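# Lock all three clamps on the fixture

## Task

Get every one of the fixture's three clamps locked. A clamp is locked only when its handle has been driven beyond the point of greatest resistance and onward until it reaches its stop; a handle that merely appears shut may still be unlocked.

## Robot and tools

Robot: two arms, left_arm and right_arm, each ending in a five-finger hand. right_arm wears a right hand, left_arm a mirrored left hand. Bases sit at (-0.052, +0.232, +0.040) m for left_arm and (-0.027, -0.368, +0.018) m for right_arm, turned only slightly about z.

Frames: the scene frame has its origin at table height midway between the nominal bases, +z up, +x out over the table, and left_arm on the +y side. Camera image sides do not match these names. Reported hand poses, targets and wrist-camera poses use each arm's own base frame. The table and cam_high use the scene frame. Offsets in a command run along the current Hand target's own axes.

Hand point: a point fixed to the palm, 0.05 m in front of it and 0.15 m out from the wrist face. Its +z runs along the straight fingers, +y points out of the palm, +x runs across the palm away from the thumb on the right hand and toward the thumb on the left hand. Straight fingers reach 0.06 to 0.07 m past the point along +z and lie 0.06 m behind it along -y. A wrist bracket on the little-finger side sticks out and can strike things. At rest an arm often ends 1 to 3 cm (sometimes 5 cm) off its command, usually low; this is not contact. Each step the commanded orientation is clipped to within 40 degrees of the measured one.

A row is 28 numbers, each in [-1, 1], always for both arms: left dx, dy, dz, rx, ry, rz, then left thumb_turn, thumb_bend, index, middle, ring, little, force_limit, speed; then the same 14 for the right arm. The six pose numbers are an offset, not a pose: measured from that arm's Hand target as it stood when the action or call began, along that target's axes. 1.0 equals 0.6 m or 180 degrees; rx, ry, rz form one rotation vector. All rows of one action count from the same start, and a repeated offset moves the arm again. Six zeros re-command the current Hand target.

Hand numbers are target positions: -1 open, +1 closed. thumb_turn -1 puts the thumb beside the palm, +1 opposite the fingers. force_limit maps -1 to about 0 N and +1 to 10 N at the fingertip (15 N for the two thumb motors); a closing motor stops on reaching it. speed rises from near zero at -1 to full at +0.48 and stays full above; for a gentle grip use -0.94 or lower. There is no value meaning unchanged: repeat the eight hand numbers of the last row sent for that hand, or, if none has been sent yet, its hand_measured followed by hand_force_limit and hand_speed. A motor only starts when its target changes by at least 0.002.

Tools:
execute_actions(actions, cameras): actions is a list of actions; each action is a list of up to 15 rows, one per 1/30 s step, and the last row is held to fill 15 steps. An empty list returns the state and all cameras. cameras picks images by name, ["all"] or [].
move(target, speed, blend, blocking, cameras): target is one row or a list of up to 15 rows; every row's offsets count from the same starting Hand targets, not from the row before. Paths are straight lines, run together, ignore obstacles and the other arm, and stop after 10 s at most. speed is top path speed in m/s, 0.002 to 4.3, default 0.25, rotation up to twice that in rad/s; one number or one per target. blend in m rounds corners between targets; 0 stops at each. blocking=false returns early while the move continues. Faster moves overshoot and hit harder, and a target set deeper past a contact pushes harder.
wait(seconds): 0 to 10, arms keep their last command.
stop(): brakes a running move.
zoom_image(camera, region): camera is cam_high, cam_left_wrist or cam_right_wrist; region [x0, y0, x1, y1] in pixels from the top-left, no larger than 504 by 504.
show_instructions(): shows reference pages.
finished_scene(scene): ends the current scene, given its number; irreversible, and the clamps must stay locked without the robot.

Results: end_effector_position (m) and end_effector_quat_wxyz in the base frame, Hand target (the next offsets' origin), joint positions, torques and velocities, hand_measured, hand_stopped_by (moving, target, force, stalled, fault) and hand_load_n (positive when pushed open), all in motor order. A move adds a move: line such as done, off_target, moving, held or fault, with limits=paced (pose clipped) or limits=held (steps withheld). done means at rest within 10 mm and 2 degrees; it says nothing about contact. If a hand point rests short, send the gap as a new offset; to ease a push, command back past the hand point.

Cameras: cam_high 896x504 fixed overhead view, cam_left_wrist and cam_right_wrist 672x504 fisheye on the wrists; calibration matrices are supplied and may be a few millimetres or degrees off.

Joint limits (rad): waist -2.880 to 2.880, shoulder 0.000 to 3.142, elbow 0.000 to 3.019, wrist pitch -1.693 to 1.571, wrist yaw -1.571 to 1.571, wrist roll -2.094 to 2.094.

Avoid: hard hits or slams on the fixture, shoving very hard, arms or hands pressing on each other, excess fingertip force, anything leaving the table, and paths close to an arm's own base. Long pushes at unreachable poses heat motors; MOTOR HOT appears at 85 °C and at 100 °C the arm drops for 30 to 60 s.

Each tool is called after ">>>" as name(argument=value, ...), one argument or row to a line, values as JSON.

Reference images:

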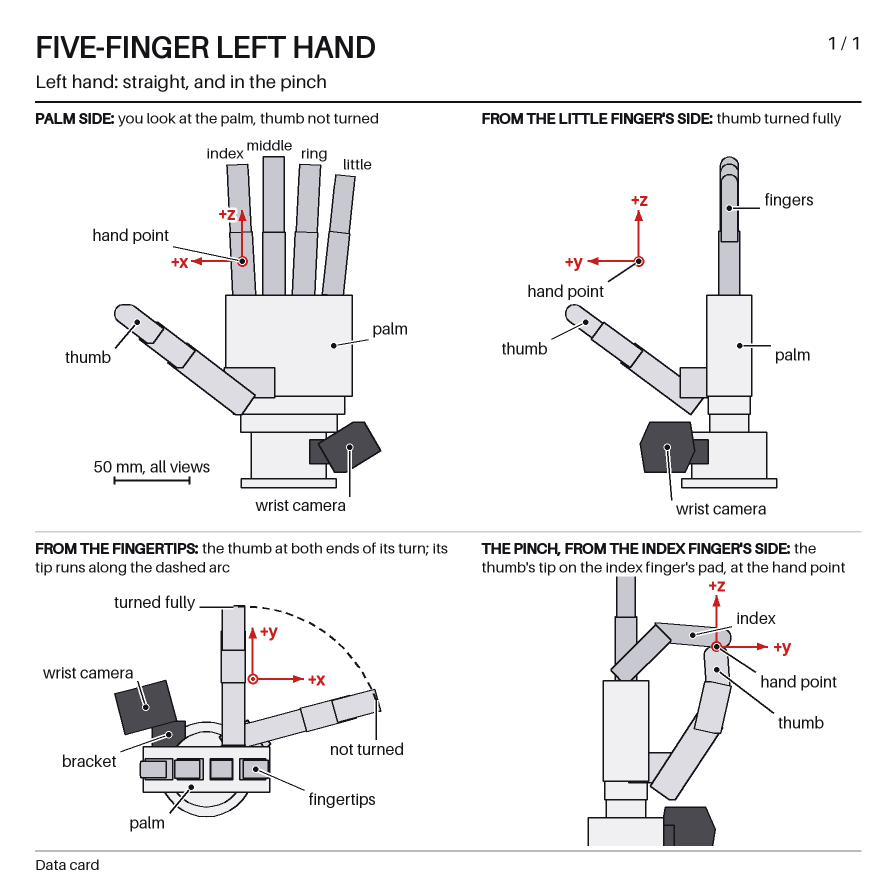

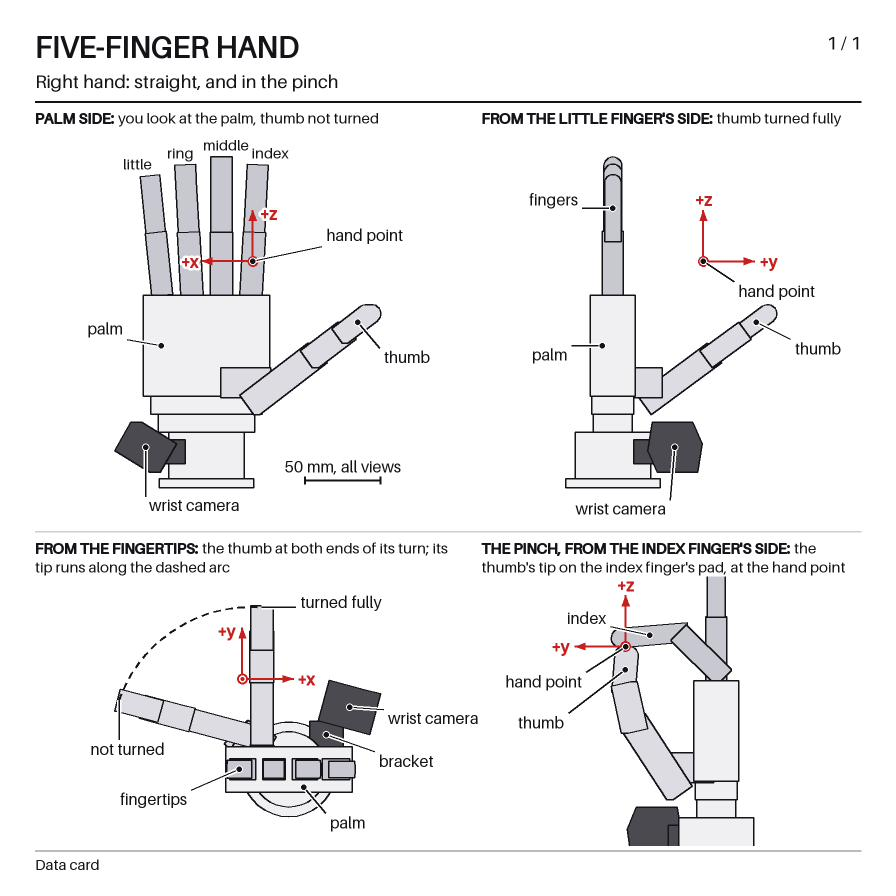

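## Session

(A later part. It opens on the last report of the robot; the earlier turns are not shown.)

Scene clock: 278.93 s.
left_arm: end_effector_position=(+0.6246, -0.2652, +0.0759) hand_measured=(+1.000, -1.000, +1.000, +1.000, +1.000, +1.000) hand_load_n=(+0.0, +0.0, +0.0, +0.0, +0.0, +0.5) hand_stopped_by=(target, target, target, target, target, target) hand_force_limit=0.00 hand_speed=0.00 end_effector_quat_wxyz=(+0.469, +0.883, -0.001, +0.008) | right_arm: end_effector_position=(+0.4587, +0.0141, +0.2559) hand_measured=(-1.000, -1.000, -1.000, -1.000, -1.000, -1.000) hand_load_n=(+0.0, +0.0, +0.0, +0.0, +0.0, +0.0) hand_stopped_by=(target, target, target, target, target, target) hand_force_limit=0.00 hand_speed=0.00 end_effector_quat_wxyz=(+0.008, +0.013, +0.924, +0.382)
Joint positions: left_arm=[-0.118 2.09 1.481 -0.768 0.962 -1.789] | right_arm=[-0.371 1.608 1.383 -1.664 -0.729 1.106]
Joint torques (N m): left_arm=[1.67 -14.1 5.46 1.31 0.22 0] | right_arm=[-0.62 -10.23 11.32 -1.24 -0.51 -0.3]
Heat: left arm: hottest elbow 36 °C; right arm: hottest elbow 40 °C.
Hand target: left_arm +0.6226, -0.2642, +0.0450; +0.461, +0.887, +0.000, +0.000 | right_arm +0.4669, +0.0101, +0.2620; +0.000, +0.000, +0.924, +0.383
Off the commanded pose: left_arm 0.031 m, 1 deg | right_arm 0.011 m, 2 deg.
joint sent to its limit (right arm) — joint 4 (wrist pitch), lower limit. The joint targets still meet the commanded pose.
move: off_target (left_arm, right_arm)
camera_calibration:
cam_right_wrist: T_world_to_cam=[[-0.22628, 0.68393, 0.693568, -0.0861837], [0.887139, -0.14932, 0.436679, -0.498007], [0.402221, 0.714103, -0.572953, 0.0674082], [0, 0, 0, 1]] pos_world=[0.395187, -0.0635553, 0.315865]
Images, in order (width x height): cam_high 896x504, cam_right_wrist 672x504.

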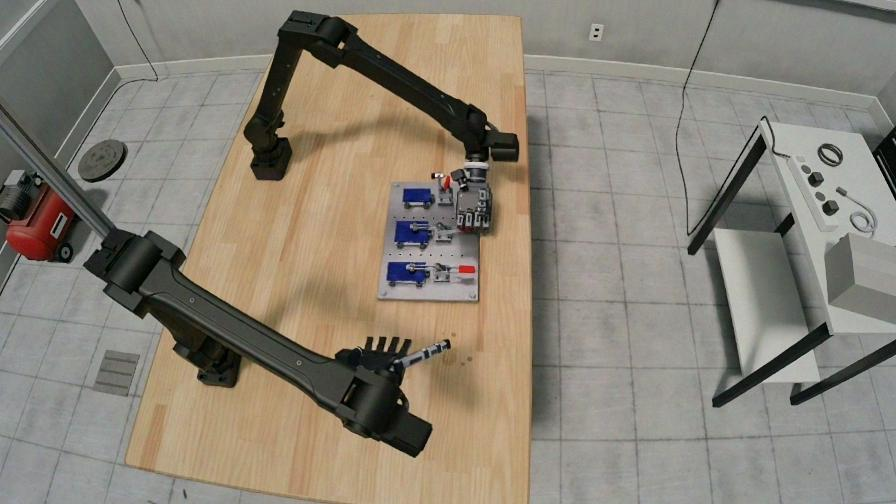

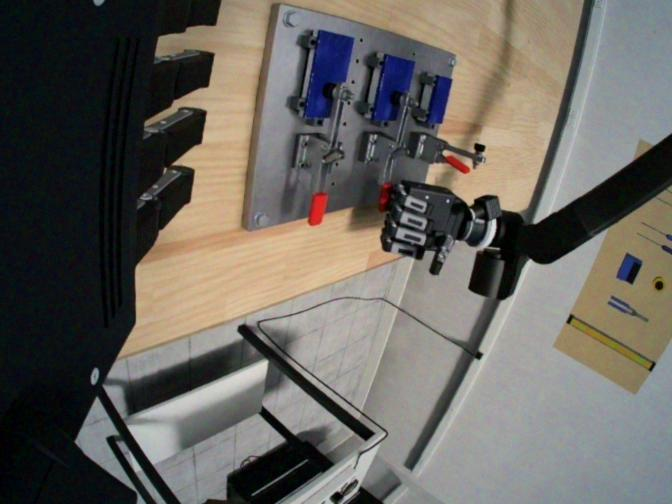

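>>> move(
  target=[-0.005,-0.041,0.0287,0,0,0,1,-1,1,1,1,1,0,0,0,0,0,0,0,0,-1,-1,-1,-1,-1,-1,0,0],
  speed=0.06,
)

>>> move(
  target=[-0.005,-0.041,0.0287,0,0,0,1,-1,1,1,1,1,0,0,0,0,0,0,0,0,-1,-1,-1,-1,-1,-1,0,0],
  speed=0.06,
  cameras=["cam_right_wrist","cam_high"],
)

>>> zoom_image(
  camera="cam_right_wrist",
  region=[230, 50, 530, 350],
)

Scene clock: 283.27 s.
left_arm: end_effector_position=(+0.6248, -0.2665, +0.0747) hand_measured=(+1.000, -1.000, +1.000, +1.000, +1.000, +1.000) hand_load_n=(+0.0, +0.0, +0.0, +0.0, +0.0, +0.0) hand_stopped_by=(target, target, target, target, target, target) hand_force_limit=0.00 hand_speed=0.00 end_effector_quat_wxyz=(+0.478, +0.878, -0.011, +0.022) | right_arm: end_effector_position=(+0.4587, +0.0141, +0.2559) hand_measured=(-1.000, -1.000, -1.000, -1.000, -1.000, -1.000) hand_load_n=(+0.0, +0.0, +0.0, +0.0, +0.0, +0.0) hand_stopped_by=(target, target, target, target, target, target) hand_force_limit=0.00 hand_speed=0.00 end_effector_quat_wxyz=(+0.008, +0.013, +0.924, +0.382)
Joint positions: left_arm=[-0.118 2.093 1.463 -0.711 0.981 -1.788] | right_arm=[-0.371 1.608 1.383 -1.664 -0.729 1.106]
Joint torques (N m): left_arm=[1.96 -11.58 4.7 1.57 -0.65 0] | right_arm=[-0.56 -9.82 11.25 -1.21 -0.5 -0.31]
Heat: left arm: hottest shoulder 35 °C; right arm: hottest elbow 40 °C.
Hand target: left_arm +0.6196, -0.2641, +0.0149; +0.461, +0.887, -0.001, +0.000 | right_arm +0.4669, +0.0101, +0.2620; +0.000, +0.000, +0.924, +0.383
Off the commanded pose: left_arm 0.060 m, 3 deg | right_arm 0.011 m, 2 deg.
joint sent to its limit (right arm) — joint 4 (wrist pitch), lower limit. The joint targets still meet the commanded pose.
move: off_target (left_arm, right_arm)

Scene clock: 284.13 s.
left_arm: end_effector_position=(+0.6242, -0.2668, +0.0741) hand_measured=(+1.000, -1.000, +1.000, +1.000, +1.000, +1.000) hand_load_n=(+0.0, +0.0, +0.0, +0.0, +0.0, +0.0) hand_stopped_by=(target, target, target, target, target, target) hand_force_limit=0.00 hand_speed=0.00 end_effector_quat_wxyz=(+0.489, +0.872, -0.020, +0.034) | right_arm: end_effector_position=(+0.4587, +0.0141, +0.2559) hand_measured=(-1.000, -1.000, -1.000, -1.000, -1.000, -1.000) hand_load_n=(+0.0, +0.0, +0.0, +0.0, +0.0, +0.0) hand_stopped_by=(target, target, target, target, target, target) hand_force_limit=0.00 hand_speed=0.00 end_effector_quat_wxyz=(+0.008, +0.013, +0.924, +0.382)
Joint positions: left_arm=[-0.117 2.096 1.446 -0.658 1.002 -1.787] | right_arm=[-0.371 1.608 1.383 -1.664 -0.729 1.106]
Joint torques (N m): left_arm=[1.38 -8.35 3.96 1.8 -1.6 0.08] | right_arm=[-0.67 -9.93 11.28 -1.2 -0.49 -0.29]
Heat: left arm: hottest shoulder 35 °C; right arm: hottest elbow 40 °C.
Hand target: left_arm +0.6166, -0.2642, -0.0152; +0.461, +0.887, -0.001, +0.000 | right_arm +0.4669, +0.0101, +0.2620; +0.000, +0.000, +0.924, +0.383
Off the commanded pose: left_arm 0.090 m, 6 deg | right_arm 0.011 m, 2 deg.
joint sent to its limit (right arm) — joint 4 (wrist pitch), lower limit. The joint targets still meet the commanded pose.
move: off_target (left_arm, right_arm)
camera_calibration:
cam_right_wrist: T_world_to_cam=[[-0.22628, 0.68393, 0.693568, -0.0861837], [0.887139, -0.14932, 0.436679, -0.498007], [0.402221, 0.714103, -0.572953, 0.0674082], [0, 0, 0, 1]] pos_world=[0.395187, -0.0635553, 0.315865]
Images, in order (width x height): cam_high 896x504, cam_right_wrist 672x504.

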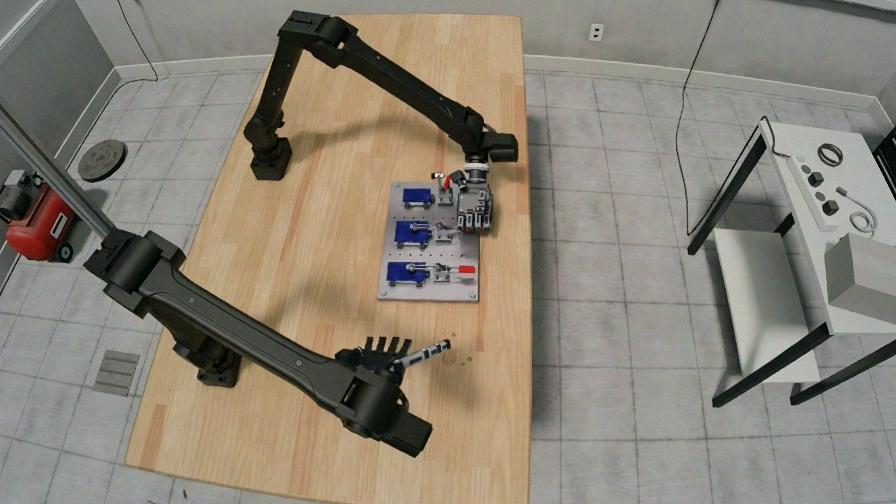

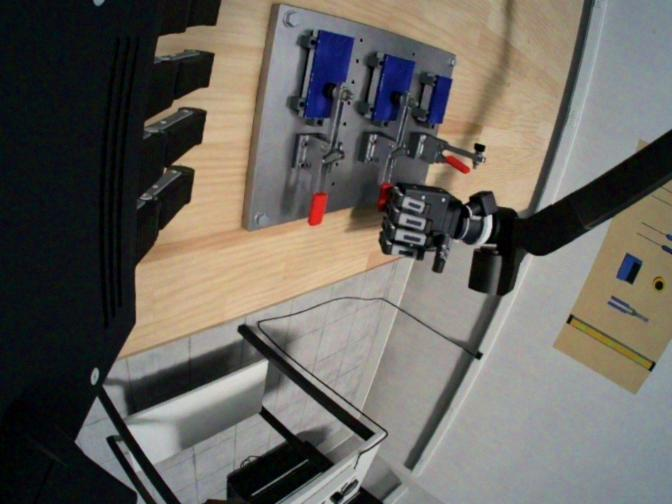

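Scaled by 1.680 from the camera's 672x504 image, which has a finer 960x720 frame.

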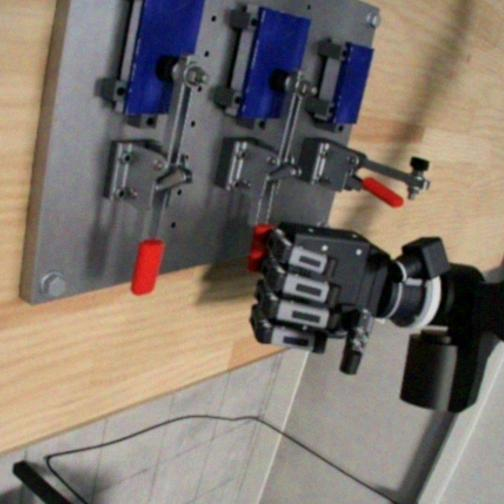

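>>> move(
  target=[-0.005,-0.0546,0.0382,0,0,0,1,-1,1,1,1,1,0,0,0,0,0,0,0,0,-1,-1,-1,-1,-1,-1,0,0],
  speed=0.06,
)

>>> move(
  target=[-0.005,-0.0546,0.0382,0,0,0,1,-1,1,1,1,1,0,0,0,0,0,0,0,0,-1,-1,-1,-1,-1,-1,0,0],
  speed=0.06,
  cameras=["cam_right_wrist","cam_high"],
)

>>> zoom_image(
  camera="cam_right_wrist",
  region=[230, 50, 530, 350],
)

Scene clock: 289.83 s.
left_arm: end_effector_position=(+0.6229, -0.2646, +0.0729) hand_measured=(+1.000, -1.000, +1.000, +1.000, +1.000, +1.000) hand_load_n=(+0.0, +0.0, +0.0, +0.0, +0.0, +0.5) hand_stopped_by=(target, target, target, target, target, target) hand_force_limit=0.00 hand_speed=0.00 end_effector_quat_wxyz=(+0.503, +0.863, -0.024, +0.043) | right_arm: end_effector_position=(+0.4587, +0.0141, +0.2559) hand_measured=(-1.000, -1.000, -1.000, -1.000, -1.000, -1.000) hand_load_n=(+0.0, +0.0, +0.0, +0.0, +0.0, +0.0) hand_stopped_by=(target, target, target, target, target, target) hand_force_limit=0.00 hand_speed=0.00 end_effector_quat_wxyz=(+0.008, +0.013, +0.924, +0.382)
Joint positions: left_arm=[-0.111 2.101 1.425 -0.604 1.034 -1.794] | right_arm=[-0.371 1.608 1.383 -1.664 -0.729 1.106]
Joint torques (N m): left_arm=[1.55 -4.84 2.95 2.26 -3.01 0.23] | right_arm=[-0.79 -10.05 11.37 -1.22 -0.5 -0.27]
Heat: left arm: hottest shoulder 35 °C; right arm: hottest elbow 40 °C.
Hand target: left_arm +0.6136, -0.2640, -0.0552; +0.461, +0.887, +0.000, +0.000 | right_arm +0.4669, +0.0101, +0.2620; +0.000, +0.000, +0.924, +0.383
Off the commanded pose: left_arm 0.128 m, 8 deg | right_arm 0.011 m, 2 deg.
joint sent to its limit (right arm) — joint 4 (wrist pitch), lower limit. The joint targets still meet the commanded pose.
move: off_target (left_arm, right_arm)

Scene clock: 291.10 s.
left_arm: end_effector_position=(+0.6229, -0.2628, +0.0685) hand_measured=(+1.000, -1.000, +1.000, +1.000, +1.000, +1.000) hand_load_n=(+0.0, +0.0, +0.0, +0.0, +0.0, +0.5) hand_stopped_by=(target, target, target, target, target, target) hand_force_limit=0.00 hand_speed=0.00 end_effector_quat_wxyz=(+0.517, +0.854, -0.024, +0.051) | right_arm: end_effector_position=(+0.4587, +0.0141, +0.2559) hand_measured=(-1.000, -1.000, -1.000, -1.000, -1.000, -1.000) hand_load_n=(+0.0, +0.0, +0.0, +0.0, +0.0, +0.0) hand_stopped_by=(target, target, target, target, target, target) hand_force_limit=0.00 hand_speed=0.00 end_effector_quat_wxyz=(+0.008, +0.013, +0.924, +0.382)
Joint positions: left_arm=[-0.107 2.113 1.405 -0.537 1.064 -1.814] | right_arm=[-0.371 1.608 1.383 -1.664 -0.729 1.106]
Joint torques (N m): left_arm=[1.2 -2.08 2.33 2.37 -4.24 0.55] | right_arm=[-0.62 -10.29 11.22 -1.17 -0.49 -0.3]
Heat: left arm: hottest shoulder 35 °C; right arm: hottest elbow 40 °C.
Hand target: left_arm +0.6108, -0.2640, -0.0950; +0.461, +0.887, -0.001, +0.000 | right_arm +0.4669, +0.0101, +0.2620; +0.000, +0.000, +0.924, +0.383
Off the commanded pose: left_arm 0.164 m, 10 deg | right_arm 0.011 m, 2 deg.
joint sent to its limit (right arm) — joint 4 (wrist pitch), lower limit. The joint targets still meet the commanded pose.
move: off_target (left_arm, right_arm)
camera_calibration:
cam_right_wrist: T_world_to_cam=[[-0.22628, 0.68393, 0.693568, -0.0861837], [0.887139, -0.14932, 0.436679, -0.498007], [0.402221, 0.714103, -0.572953, 0.0674082], [0, 0, 0, 1]] pos_world=[0.395187, -0.0635553, 0.315865]
Images, in order (width x height): cam_high 896x504, cam_right_wrist 672x504.

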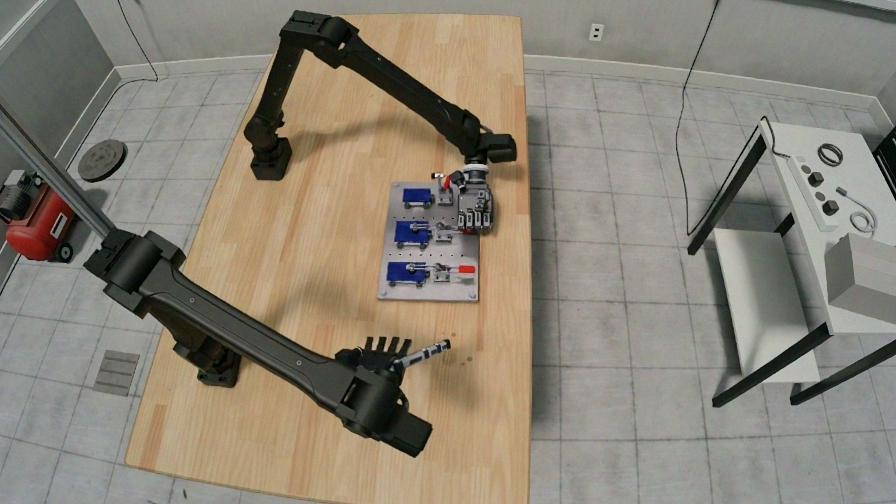

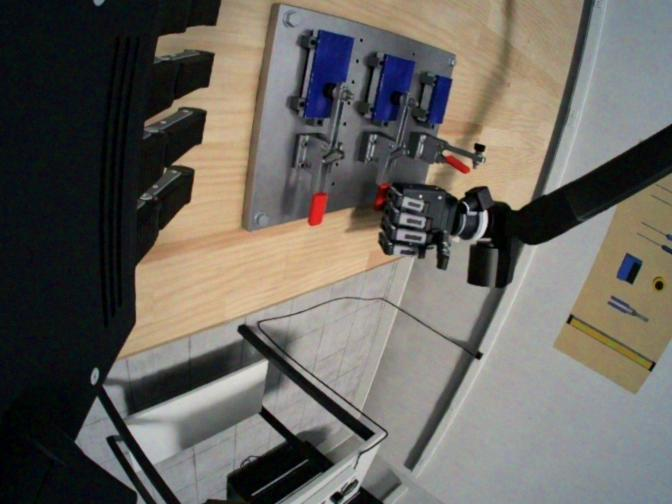

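Scaled by 1.680 from the camera's 672x504 image, which has a finer 960x720 frame.

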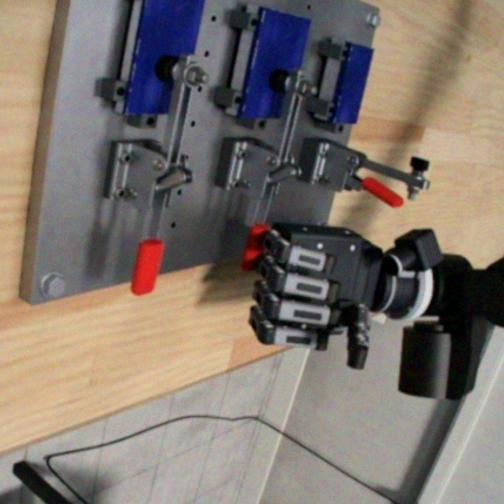

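>>> move(
  target=[
    [0.015,0.307,-0.215,0,0,0,1,-1,1,1,1,1,0,0,0,0,0,0,0,0,-1,-1,-1,-1,-1,-1,0,0],
  ],
  speed=[0.12],
  cameras=["cam_right_wrist","cam_high"],
)

>>> zoom_image(
  camera="cam_right_wrist",
  region=[250, 80, 450, 260],
)

>>> zoom_image(
  camera="cam_high",
  region=[380, 170, 500, 310],
)

Scene clock: 297.00 s.
left_arm: end_effector_position=(+0.6141, -0.2562, +0.1185) hand_measured=(+1.000, -1.000, +1.000, +1.000, +1.000, +1.000) hand_load_n=(+0.0, +0.0, +0.0, +0.0, +0.0, +0.0) hand_stopped_by=(target, target, target, target, target, target) hand_force_limit=0.00 hand_speed=0.00 end_effector_quat_wxyz=(+0.461, +0.887, +0.012, -0.007) | right_arm: end_effector_position=(+0.4587, +0.0141, +0.2559) hand_measured=(-1.000, -1.000, -1.000, -1.000, -1.000, -1.000) hand_load_n=(+0.0, -0.5, +0.0, +0.0, +0.0, +0.0) hand_stopped_by=(target, target, target, target, target, target) hand_force_limit=0.00 hand_speed=0.00 end_effector_quat_wxyz=(+0.008, +0.013, +0.924, +0.382)
Joint positions: left_arm=[-0.107 2.006 1.484 -0.899 0.951 -1.783] | right_arm=[-0.371 1.608 1.383 -1.664 -0.729 1.106]
Joint torques (N m): left_arm=[0.85 -17.32 8.72 -0.09 0.8 -0.08] | right_arm=[-0.44 -10.64 11.3 -1.18 -0.5 -0.32]
Heat: left arm: hottest shoulder 34 °C; right arm: hottest elbow 40 °C.
Hand target: left_arm +0.6195, -0.2642, +0.1298; +0.461, +0.887, +0.000, +0.000 | right_arm +0.4669, +0.0101, +0.2620; +0.000, +0.000, +0.924, +0.383
Off the commanded pose: left_arm 0.015 m, 2 deg | right_arm 0.011 m, 2 deg.
joint sent to its limit (right arm) — joint 4 (wrist pitch), lower limit. The joint targets still meet the commanded pose.
move: off_target (left_arm, right_arm)
camera_calibration:
cam_right_wrist: T_world_to_cam=[[-0.22628, 0.68393, 0.693568, -0.0861837], [0.887139, -0.14932, 0.436679, -0.498007], [0.402221, 0.714103, -0.572953, 0.0674082], [0, 0, 0, 1]] pos_world=[0.395187, -0.0635553, 0.315865]
Images, in order (width x height): cam_high 896x504, cam_right_wrist 672x504.

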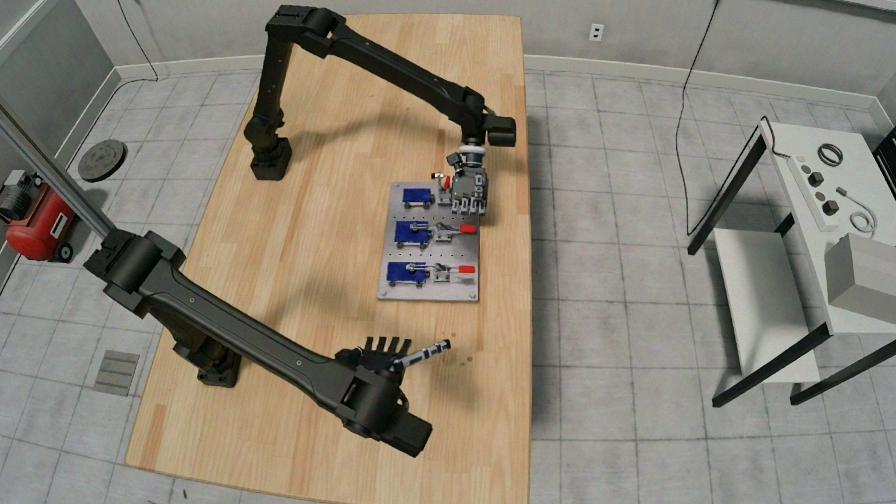

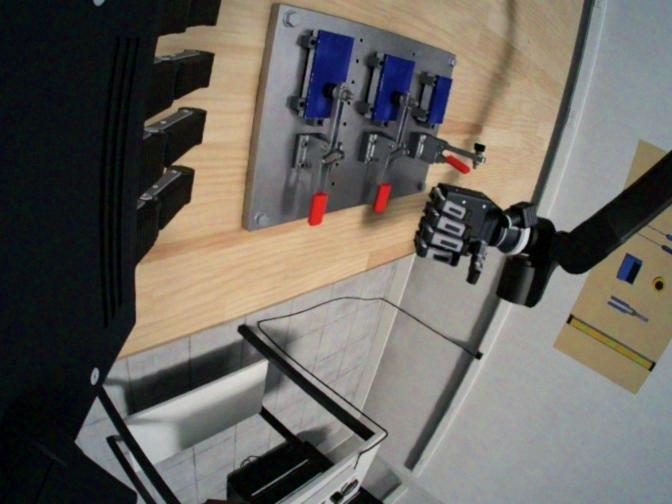

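Scaled by 2.520 from the camera's 672x504 image, which has a finer 960x720 frame.

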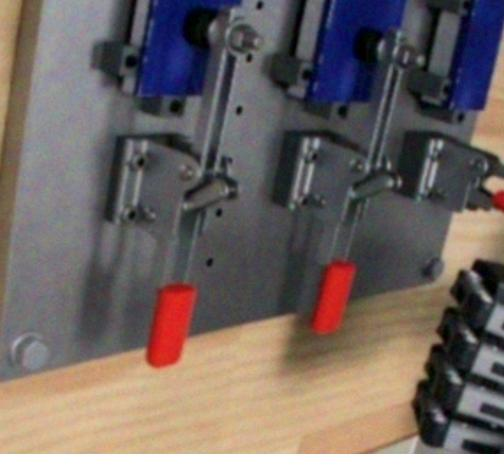

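Scaled by 3.600 from the camera's 896x504 image, which has a finer 1280x720 frame.

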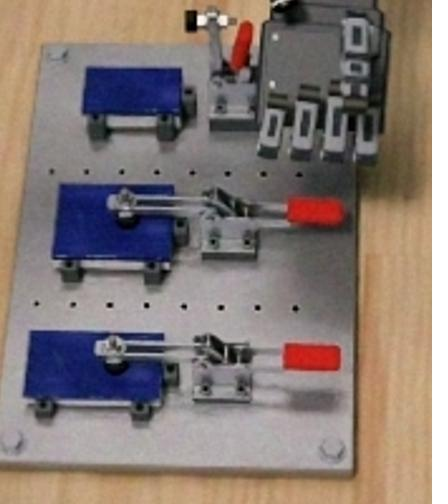

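>>> move(
  target=[
    [0.0417,0.041,-0.029,0,0,0,1,-1,1,1,1,1,0,0,0,0,0,0,0,0,-1,-1,-1,-1,-1,-1,0,0],
    [0.0417,-0.068,-0.184,0,0,0,1,-1,1,1,1,1,0,0,0,0,0,0,0,0,-1,-1,-1,-1,-1,-1,0,0],
  ],
  speed=0.15,
  blend=[0.01,0],
  cameras=["cam_right_wrist","cam_high"],
)

>>> zoom_image(
  camera="cam_right_wrist",
  region=[350, 80, 600, 280],
)

>>> zoom_image(
  camera="cam_high",
  region=[400, 120, 520, 240],
)

Scene clock: 349.03 s.
left_arm: end_effector_position=(+0.6356, -0.1501, +0.1556) hand_measured=(+1.000, -1.000, +1.000, +1.000, +1.000, +1.000) hand_load_n=(+0.0, +0.0, +0.0, +0.0, +0.0, +0.0) hand_stopped_by=(target, target, target, target, target, target) hand_force_limit=0.00 hand_speed=0.00 end_effector_quat_wxyz=(+0.462, +0.887, +0.010, -0.007) | right_arm: end_effector_position=(+0.4587, +0.0141, +0.2559) hand_measured=(-1.000, -1.000, -1.000, -1.000, -1.000, -1.000) hand_load_n=(+0.0, +0.0, +0.0, +0.0, +0.0, +0.0) hand_stopped_by=(target, target, target, target, target, target) hand_force_limit=0.00 hand_speed=0.00 end_effector_quat_wxyz=(+0.008, +0.013, +0.924, +0.382)
Joint positions: left_arm=[0.072 2.057 1.677 -1.3 0.957 -1.465] | right_arm=[-0.371 1.608 1.383 -1.664 -0.729 1.106]
Joint torques (N m): left_arm=[1.49 -16.5 9.66 -0.44 0.79 0] | right_arm=[-0.38 -10.46 11.32 -1.2 -0.49 -0.29]
Heat: left arm: hottest elbow 37 °C; right arm: hottest elbow 40 °C.
Hand target: left_arm +0.6445, -0.1504, +0.1599; +0.461, +0.887, +0.000, +0.000 | right_arm +0.4669, +0.0101, +0.2620; +0.000, +0.000, +0.924, +0.383
Off the commanded pose: left_arm 0.010 m, 2 deg | right_arm 0.011 m, 2 deg.
joint sent to its limit (right arm) — joint 4 (wrist pitch), lower limit. The joint targets still meet the commanded pose.
move: off_target (right_arm)
camera_calibration:
cam_right_wrist: T_world_to_cam=[[-0.22628, 0.68393, 0.693568, -0.0861837], [0.887139, -0.14932, 0.436679, -0.498007], [0.402221, 0.714103, -0.572953, 0.0674082], [0, 0, 0, 1]] pos_world=[0.395187, -0.0635553, 0.315865]
Images, in order (width x height): cam_high 896x504, cam_right_wrist 672x504.

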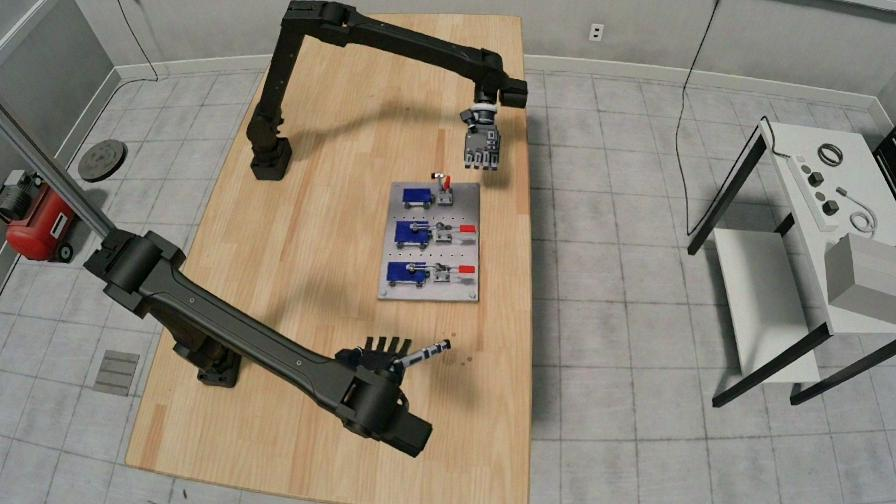

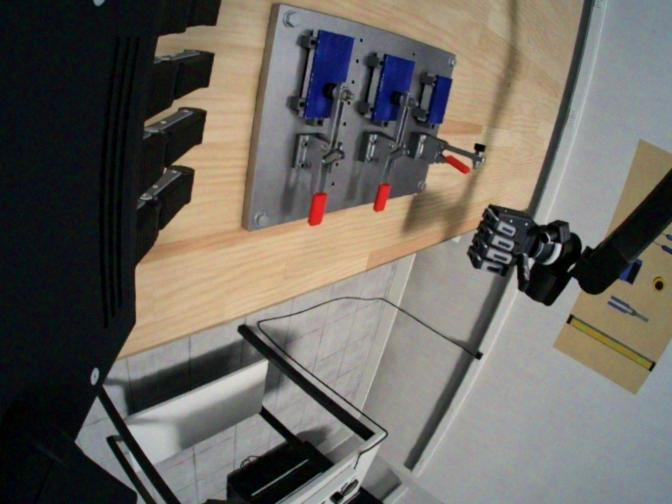

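Scaled by 2.016 from the camera's 672x504 image, which has a finer 960x720 frame.

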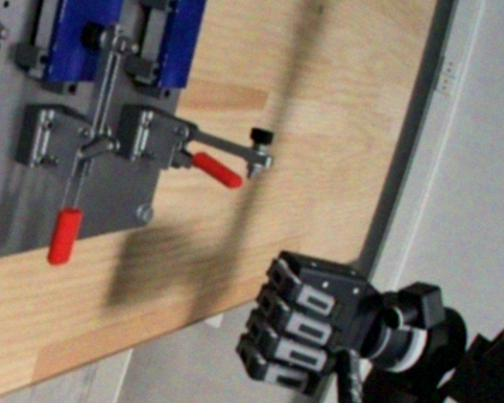

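Scaled by 4.200 from the camera's 896x504 image, which has a finer 1280x720 frame.

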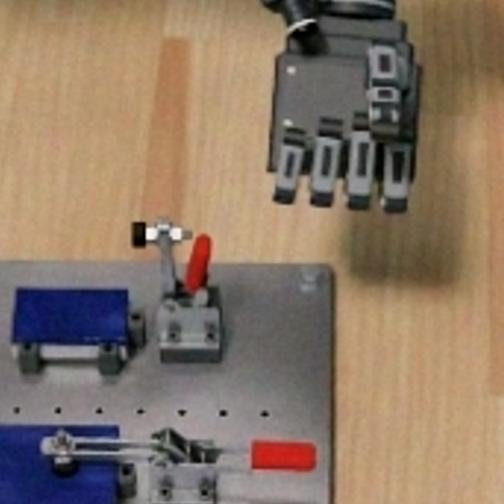

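>>> move(
  target=[-0.025,-0.0519,0.0364,0,0,0,1,-1,1,1,1,1,0,0,0,0,0,0,0,0,-1,-1,-1,-1,-1,-1,0,0],
  speed=0.1,
  cameras=["cam_right_wrist","cam_high"],
)

>>> zoom_image(
  camera="cam_right_wrist",
  region=[350, 80, 600, 280],
)

>>> zoom_image(
  camera="cam_high",
  region=[400, 120, 520, 240],
)

Scene clock: 357.13 s.
left_arm: end_effector_position=(+0.6281, -0.1506, +0.1267) hand_measured=(+1.000, -1.000, +1.000, +1.000, +1.000, +1.000) hand_load_n=(+0.0, +0.0, +0.0, +0.0, +0.0, +0.0) hand_stopped_by=(target, target, target, target, target, target) hand_force_limit=0.00 hand_speed=0.00 end_effector_quat_wxyz=(+0.462, +0.887, +0.007, -0.005) | right_arm: end_effector_position=(+0.4587, +0.0141, +0.2559) hand_measured=(-1.000, -1.000, -1.000, -1.000, -1.000, -1.000) hand_load_n=(+0.0, -0.5, +0.0, +0.0, +0.0, +0.0) hand_stopped_by=(target, target, target, target, target, target) hand_force_limit=0.00 hand_speed=0.00 end_effector_quat_wxyz=(+0.008, +0.013, +0.924, +0.382)
Joint positions: left_arm=[0.072 2.071 1.617 -1.224 0.957 -1.459] | right_arm=[-0.371 1.608 1.383 -1.664 -0.729 1.106]
Joint torques (N m): left_arm=[1.73 -16.91 6.52 0.59 0.73 -0.04] | right_arm=[-0.44 -10.17 11.23 -1.22 -0.51 -0.29]
Heat: left arm: hottest elbow 38 °C; right arm: hottest elbow 40 °C.
Hand target: left_arm +0.6295, -0.1504, +0.1217; +0.461, +0.887, +0.000, +0.000 | right_arm +0.4669, +0.0101, +0.2620; +0.000, +0.000, +0.924, +0.383
Off the commanded pose: left_arm 0.005 m, 1 deg | right_arm 0.011 m, 2 deg.
joint sent to its limit (right arm) — joint 4 (wrist pitch), lower limit. The joint targets still meet the commanded pose.
move: off_target (right_arm)
camera_calibration:
cam_right_wrist: T_world_to_cam=[[-0.22628, 0.68393, 0.693568, -0.0861837], [0.887139, -0.14932, 0.436679, -0.498007], [0.402221, 0.714103, -0.572953, 0.0674082], [0, 0, 0, 1]] pos_world=[0.395187, -0.0635553, 0.315865]
Images, in order (width x height): cam_high 896x504, cam_right_wrist 672x504.

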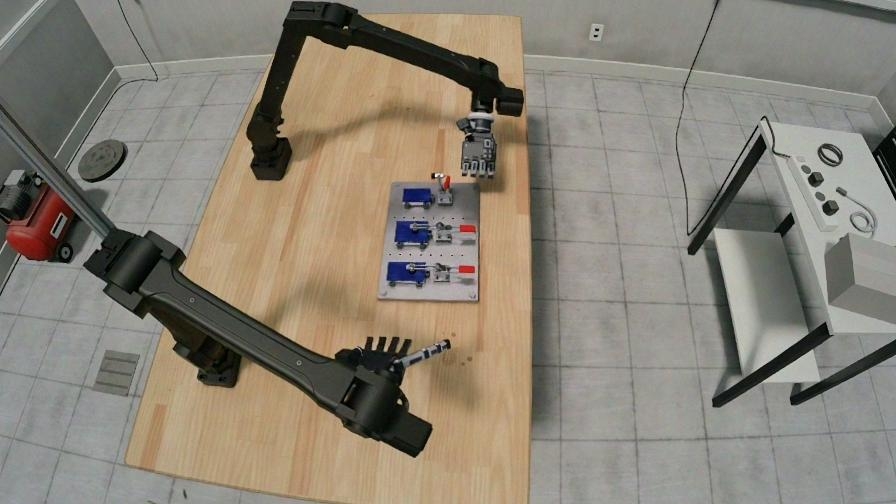

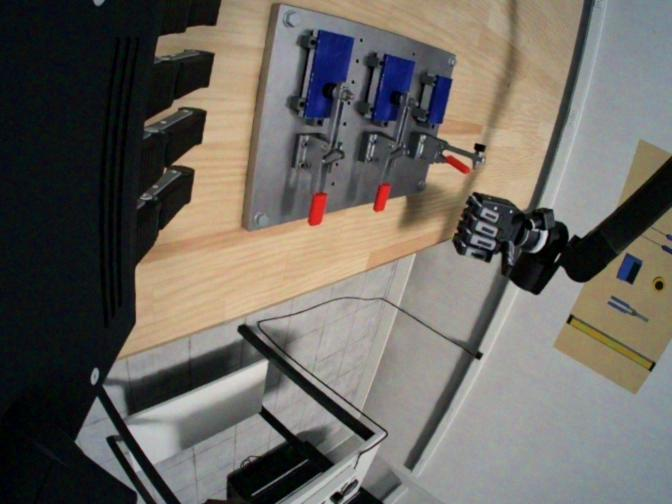

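Scaled by 2.016 from the camera's 672x504 image, which has a finer 960x720 frame.

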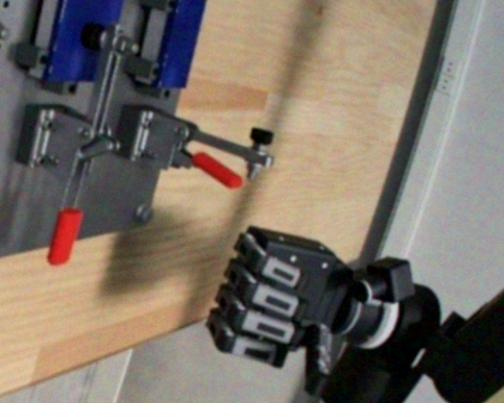

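Scaled by 4.200 from the camera's 896x504 image, which has a finer 1280x720 frame.

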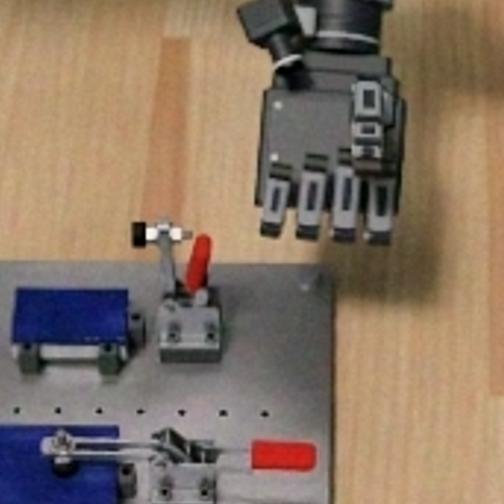

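>>> move(
  target=[-0.042,-0.0096,0.0067,0,0,0,1,-1,1,1,1,1,0,0,0,0,0,0,0,0,-1,-1,-1,-1,-1,-1,0,0],
  speed=0.06,
  cameras=["cam_right_wrist","cam_high"],
)

>>> zoom_image(
  camera="cam_right_wrist",
  region=[400, 100, 550, 250],
)

>>> zoom_image(
  camera="cam_high",
  region=[400, 120, 520, 240],
)

Scene clock: 365.70 s.
left_arm: end_effector_position=(+0.6027, -0.1525, +0.1083) hand_measured=(+1.000, -1.000, +1.000, +1.000, +1.000, +1.000) hand_load_n=(+0.0, +0.0, +0.0, +0.0, +0.0, +0.0) hand_stopped_by=(target, target, target, target, target, target) hand_force_limit=0.00 hand_speed=0.00 end_effector_quat_wxyz=(+0.463, +0.886, +0.010, -0.014) | right_arm: end_effector_position=(+0.4587, +0.0141, +0.2559) hand_measured=(-1.000, -1.000, -1.000, -1.000, -1.000, -1.000) hand_load_n=(+0.0, +0.0, +0.0, +0.0, +0.0, +0.0) hand_stopped_by=(target, target, target, target, target, target) hand_force_limit=0.00 hand_speed=0.00 end_effector_quat_wxyz=(+0.008, +0.013, +0.924, +0.382)
Joint positions: left_arm=[0.072 2.043 1.514 -1.173 0.956 -1.453] | right_arm=[-0.371 1.608 1.383 -1.664 -0.729 1.106]
Joint torques (N m): left_arm=[2.2 -17.55 5.83 0.59 0.8 0.01] | right_arm=[-0.5 -10.46 11.38 -1.21 -0.48 -0.29]
Heat: left arm: hottest elbow 38 °C; right arm: hottest elbow 40 °C.
Hand target: left_arm +0.6043, -0.1504, +0.1148; +0.461, +0.887, -0.001, +0.000 | right_arm +0.4669, +0.0101, +0.2620; +0.000, +0.000, +0.924, +0.383
Off the commanded pose: left_arm 0.007 m, 2 deg | right_arm 0.011 m, 2 deg.
joint sent to its limit (right arm) — joint 4 (wrist pitch), lower limit. The joint targets still meet the commanded pose.
move: off_target (right_arm)
camera_calibration:
cam_right_wrist: T_world_to_cam=[[-0.22628, 0.68393, 0.693568, -0.0861837], [0.887139, -0.14932, 0.436679, -0.498007], [0.402221, 0.714103, -0.572953, 0.0674082], [0, 0, 0, 1]] pos_world=[0.395187, -0.0635553, 0.315865]
Images, in order (width x height): cam_high 896x504, cam_right_wrist 672x504.

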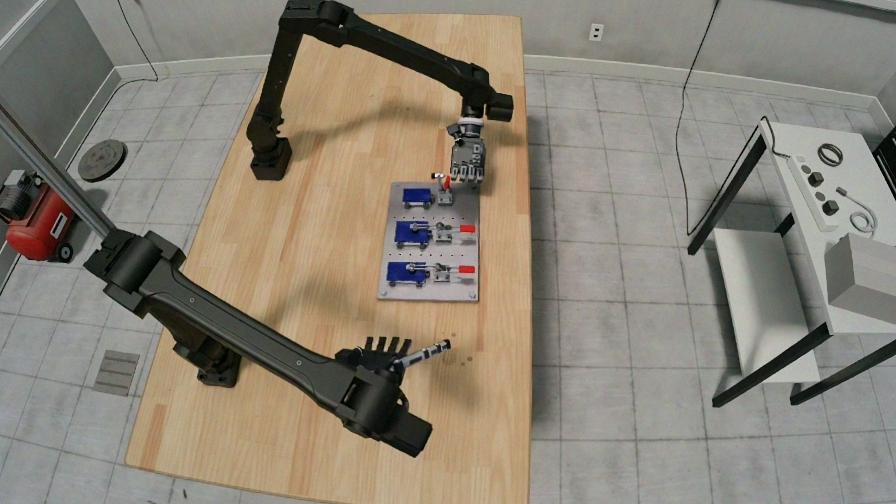

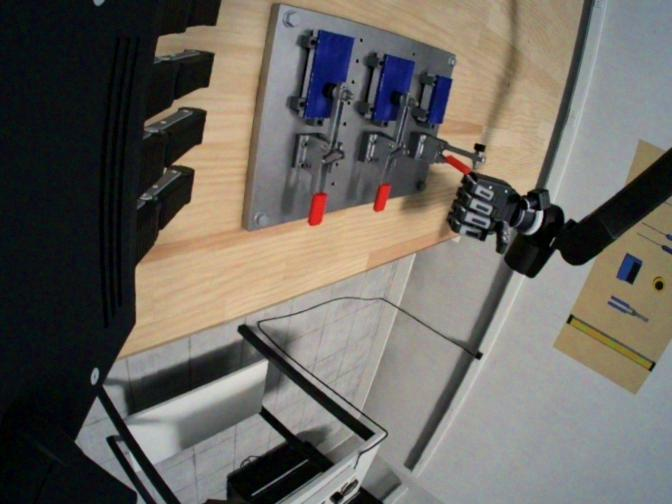

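Scaled by 3.360 from the camera's 672x504 image, which has a finer 960x720 frame.

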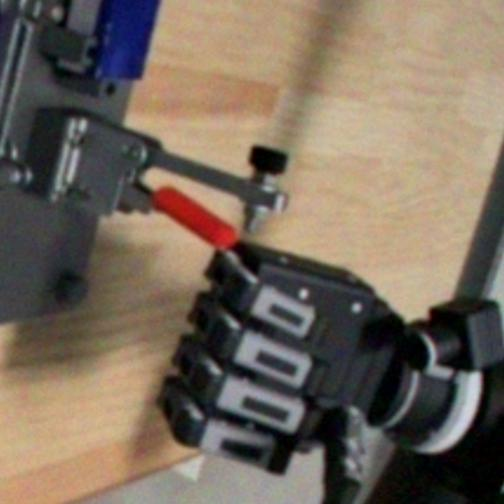

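Scaled by 4.200 from the camera's 896x504 image, which has a finer 1280x720 frame.

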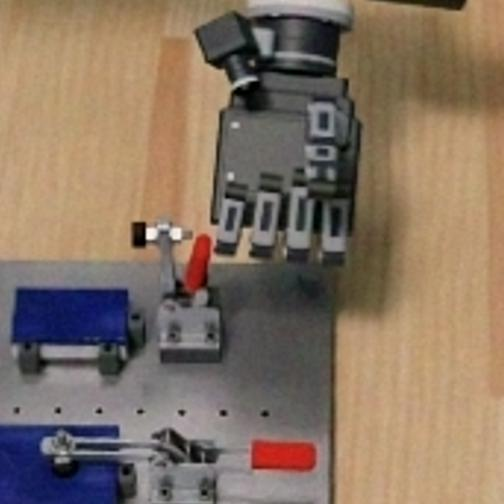

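>>> move(
  target=[
    [0.017,0.0191,-0.0134,0,0,0,1,-1,1,1,1,1,0,0,0,0,0,0,0,0,-1,-1,-1,-1,-1,-1,0,0],
  ],
  speed=0.06,
  cameras=["cam_right_wrist"],
)

>>> zoom_image(
  camera="cam_right_wrist",
  region=[400, 100, 550, 250],
)

Scene clock: 371.57 s.
left_arm: end_effector_position=(+0.6044, -0.1524, +0.1124) hand_measured=(+1.000, -1.000, +1.000, +1.000, +1.000, +1.000) hand_load_n=(+0.0, +0.0, +0.0, +0.0, +0.0, +0.0) hand_stopped_by=(target, target, target, target, target, target) hand_force_limit=0.00 hand_speed=0.00 end_effector_quat_wxyz=(+0.463, +0.886, +0.011, -0.016) | right_arm: end_effector_position=(+0.4587, +0.0141, +0.2559) hand_measured=(-1.000, -1.000, -1.000, -1.000, -1.000, -1.000) hand_load_n=(+0.0, +0.0, +0.0, +0.0, +0.0, +0.0) hand_stopped_by=(target, target, target, target, target, target) hand_force_limit=0.00 hand_speed=0.00 end_effector_quat_wxyz=(+0.008, +0.013, +0.924, +0.382)
Joint positions: left_arm=[0.072 2.043 1.527 -1.191 0.956 -1.453] | right_arm=[-0.371 1.608 1.383 -1.664 -0.729 1.106]
Joint torques (N m): left_arm=[2.14 -18.08 8.94 -0.53 0.76 0] | right_arm=[-0.67 -10.05 11.26 -1.17 -0.5 -0.27]
Heat: left arm: hottest elbow 37 °C; right arm: hottest elbow 40 °C.
Hand target: left_arm +0.6145, -0.1504, +0.1288; +0.461, +0.887, -0.001, +0.000 | right_arm +0.4669, +0.0101, +0.2620; +0.000, +0.000, +0.924, +0.383
Off the commanded pose: left_arm 0.019 m, 2 deg | right_arm 0.011 m, 2 deg.
joint sent to its limit (right arm) — joint 4 (wrist pitch), lower limit. The joint targets still meet the commanded pose.
move: off_target (left_arm, right_arm)
camera_calibration:
cam_right_wrist: T_world_to_cam=[[-0.22628, 0.68393, 0.693568, -0.0861837], [0.887139, -0.14932, 0.436679, -0.498007], [0.402221, 0.714103, -0.572953, 0.0674082], [0, 0, 0, 1]] pos_world=[0.395187, -0.0635553, 0.315865]
Images, in order (width x height): cam_right_wrist 672x504.

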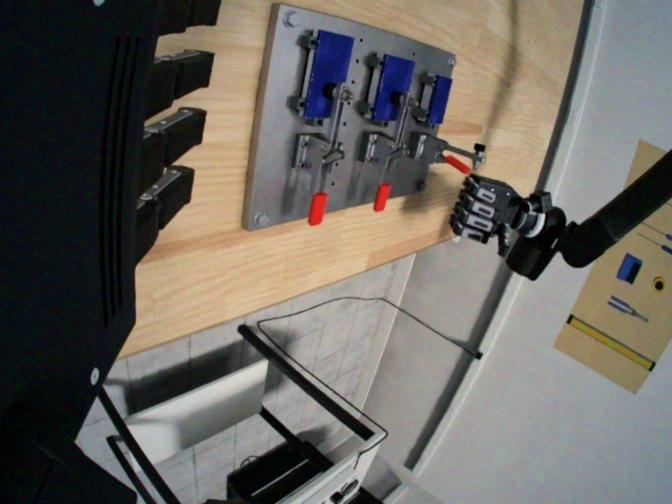

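Scaled by 3.360 from the camera's 672x504 image, which has a finer 960x720 frame.

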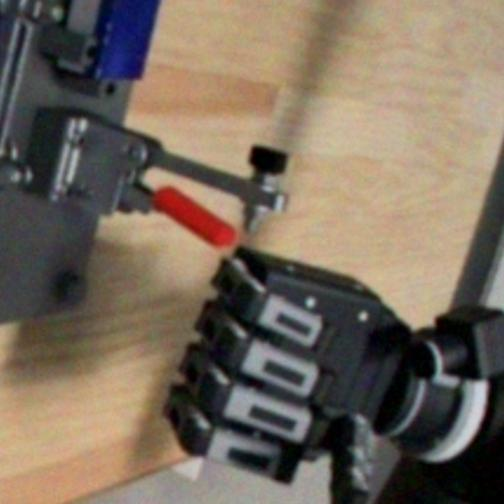

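>>> move(
  target=[
    [0.0,0.0205,-0.0143,0,0,0,1,-1,1,1,1,1,0,0,0,0,0,0,0,0,-1,-1,-1,-1,-1,-1,0,0],
  ],
  speed=0.06,
  cameras=["cam_right_wrist"],
)

>>> zoom_image(
  camera="cam_right_wrist",
  region=[400, 100, 550, 250],
)

Scene clock: 375.47 s.
left_arm: end_effector_position=(+0.6049, -0.1524, +0.1254) hand_measured=(+1.000, -1.000, +1.000, +1.000, +1.000, +1.000) hand_load_n=(+0.0, +0.0, +0.0, +0.0, +0.0, +0.0) hand_stopped_by=(target, target, target, target, target, target) hand_force_limit=0.00 hand_speed=0.00 end_effector_quat_wxyz=(+0.463, +0.886, +0.012, -0.018) | right_arm: end_effector_position=(+0.4587, +0.0141, +0.2559) hand_measured=(-1.000, -1.000, -1.000, -1.000, -1.000, -1.000) hand_load_n=(+0.0, +0.0, +0.0, +0.0, +0.0, +0.0) hand_stopped_by=(target, target, target, target, target, target) hand_force_limit=0.00 hand_speed=0.00 end_effector_quat_wxyz=(+0.008, +0.013, +0.924, +0.382)
Joint positions: left_arm=[0.072 2.028 1.541 -1.222 0.956 -1.453] | right_arm=[-0.371 1.608 1.383 -1.664 -0.729 1.106]
Joint torques (N m): left_arm=[1.96 -18.2 8.91 -0.66 0.78 -0.05] | right_arm=[-0.85 -10.23 11.26 -1.24 -0.49 -0.28]
Heat: left arm: hottest elbow 38 °C; right arm: hottest elbow 40 °C.
Hand target: left_arm +0.6145, -0.1504, +0.1437; +0.461, +0.887, -0.001, +0.000 | right_arm +0.4669, +0.0101, +0.2620; +0.000, +0.000, +0.924, +0.383
Off the commanded pose: left_arm 0.021 m, 2 deg | right_arm 0.011 m, 2 deg.
joint sent to its limit (right arm) — joint 4 (wrist pitch), lower limit. The joint targets still meet the commanded pose.
move: off_target (left_arm, right_arm)
camera_calibration:
cam_right_wrist: T_world_to_cam=[[-0.22628, 0.68393, 0.693568, -0.0861837], [0.887139, -0.14932, 0.436679, -0.498007], [0.402221, 0.714103, -0.572953, 0.0674082], [0, 0, 0, 1]] pos_world=[0.395187, -0.0635553, 0.315865]
Images, in order (width x height): cam_right_wrist 672x504.

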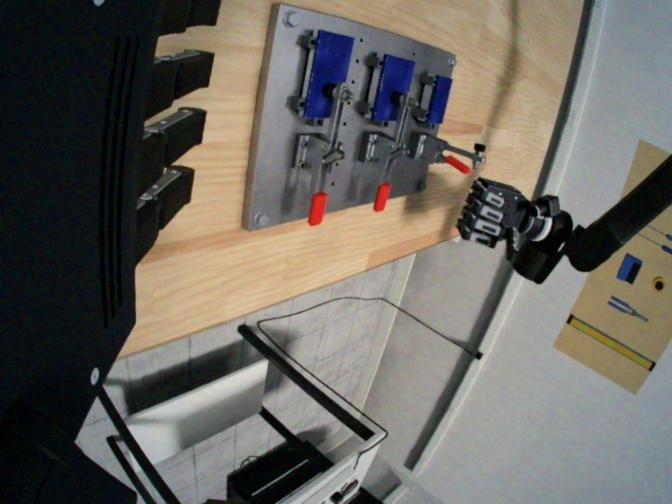

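Scaled by 3.360 from the camera's 672x504 image, which has a finer 960x720 frame.

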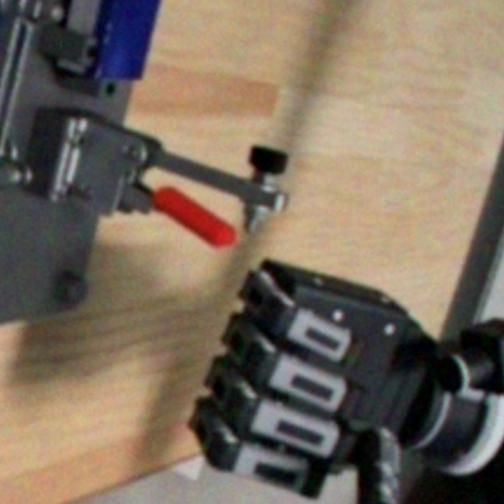

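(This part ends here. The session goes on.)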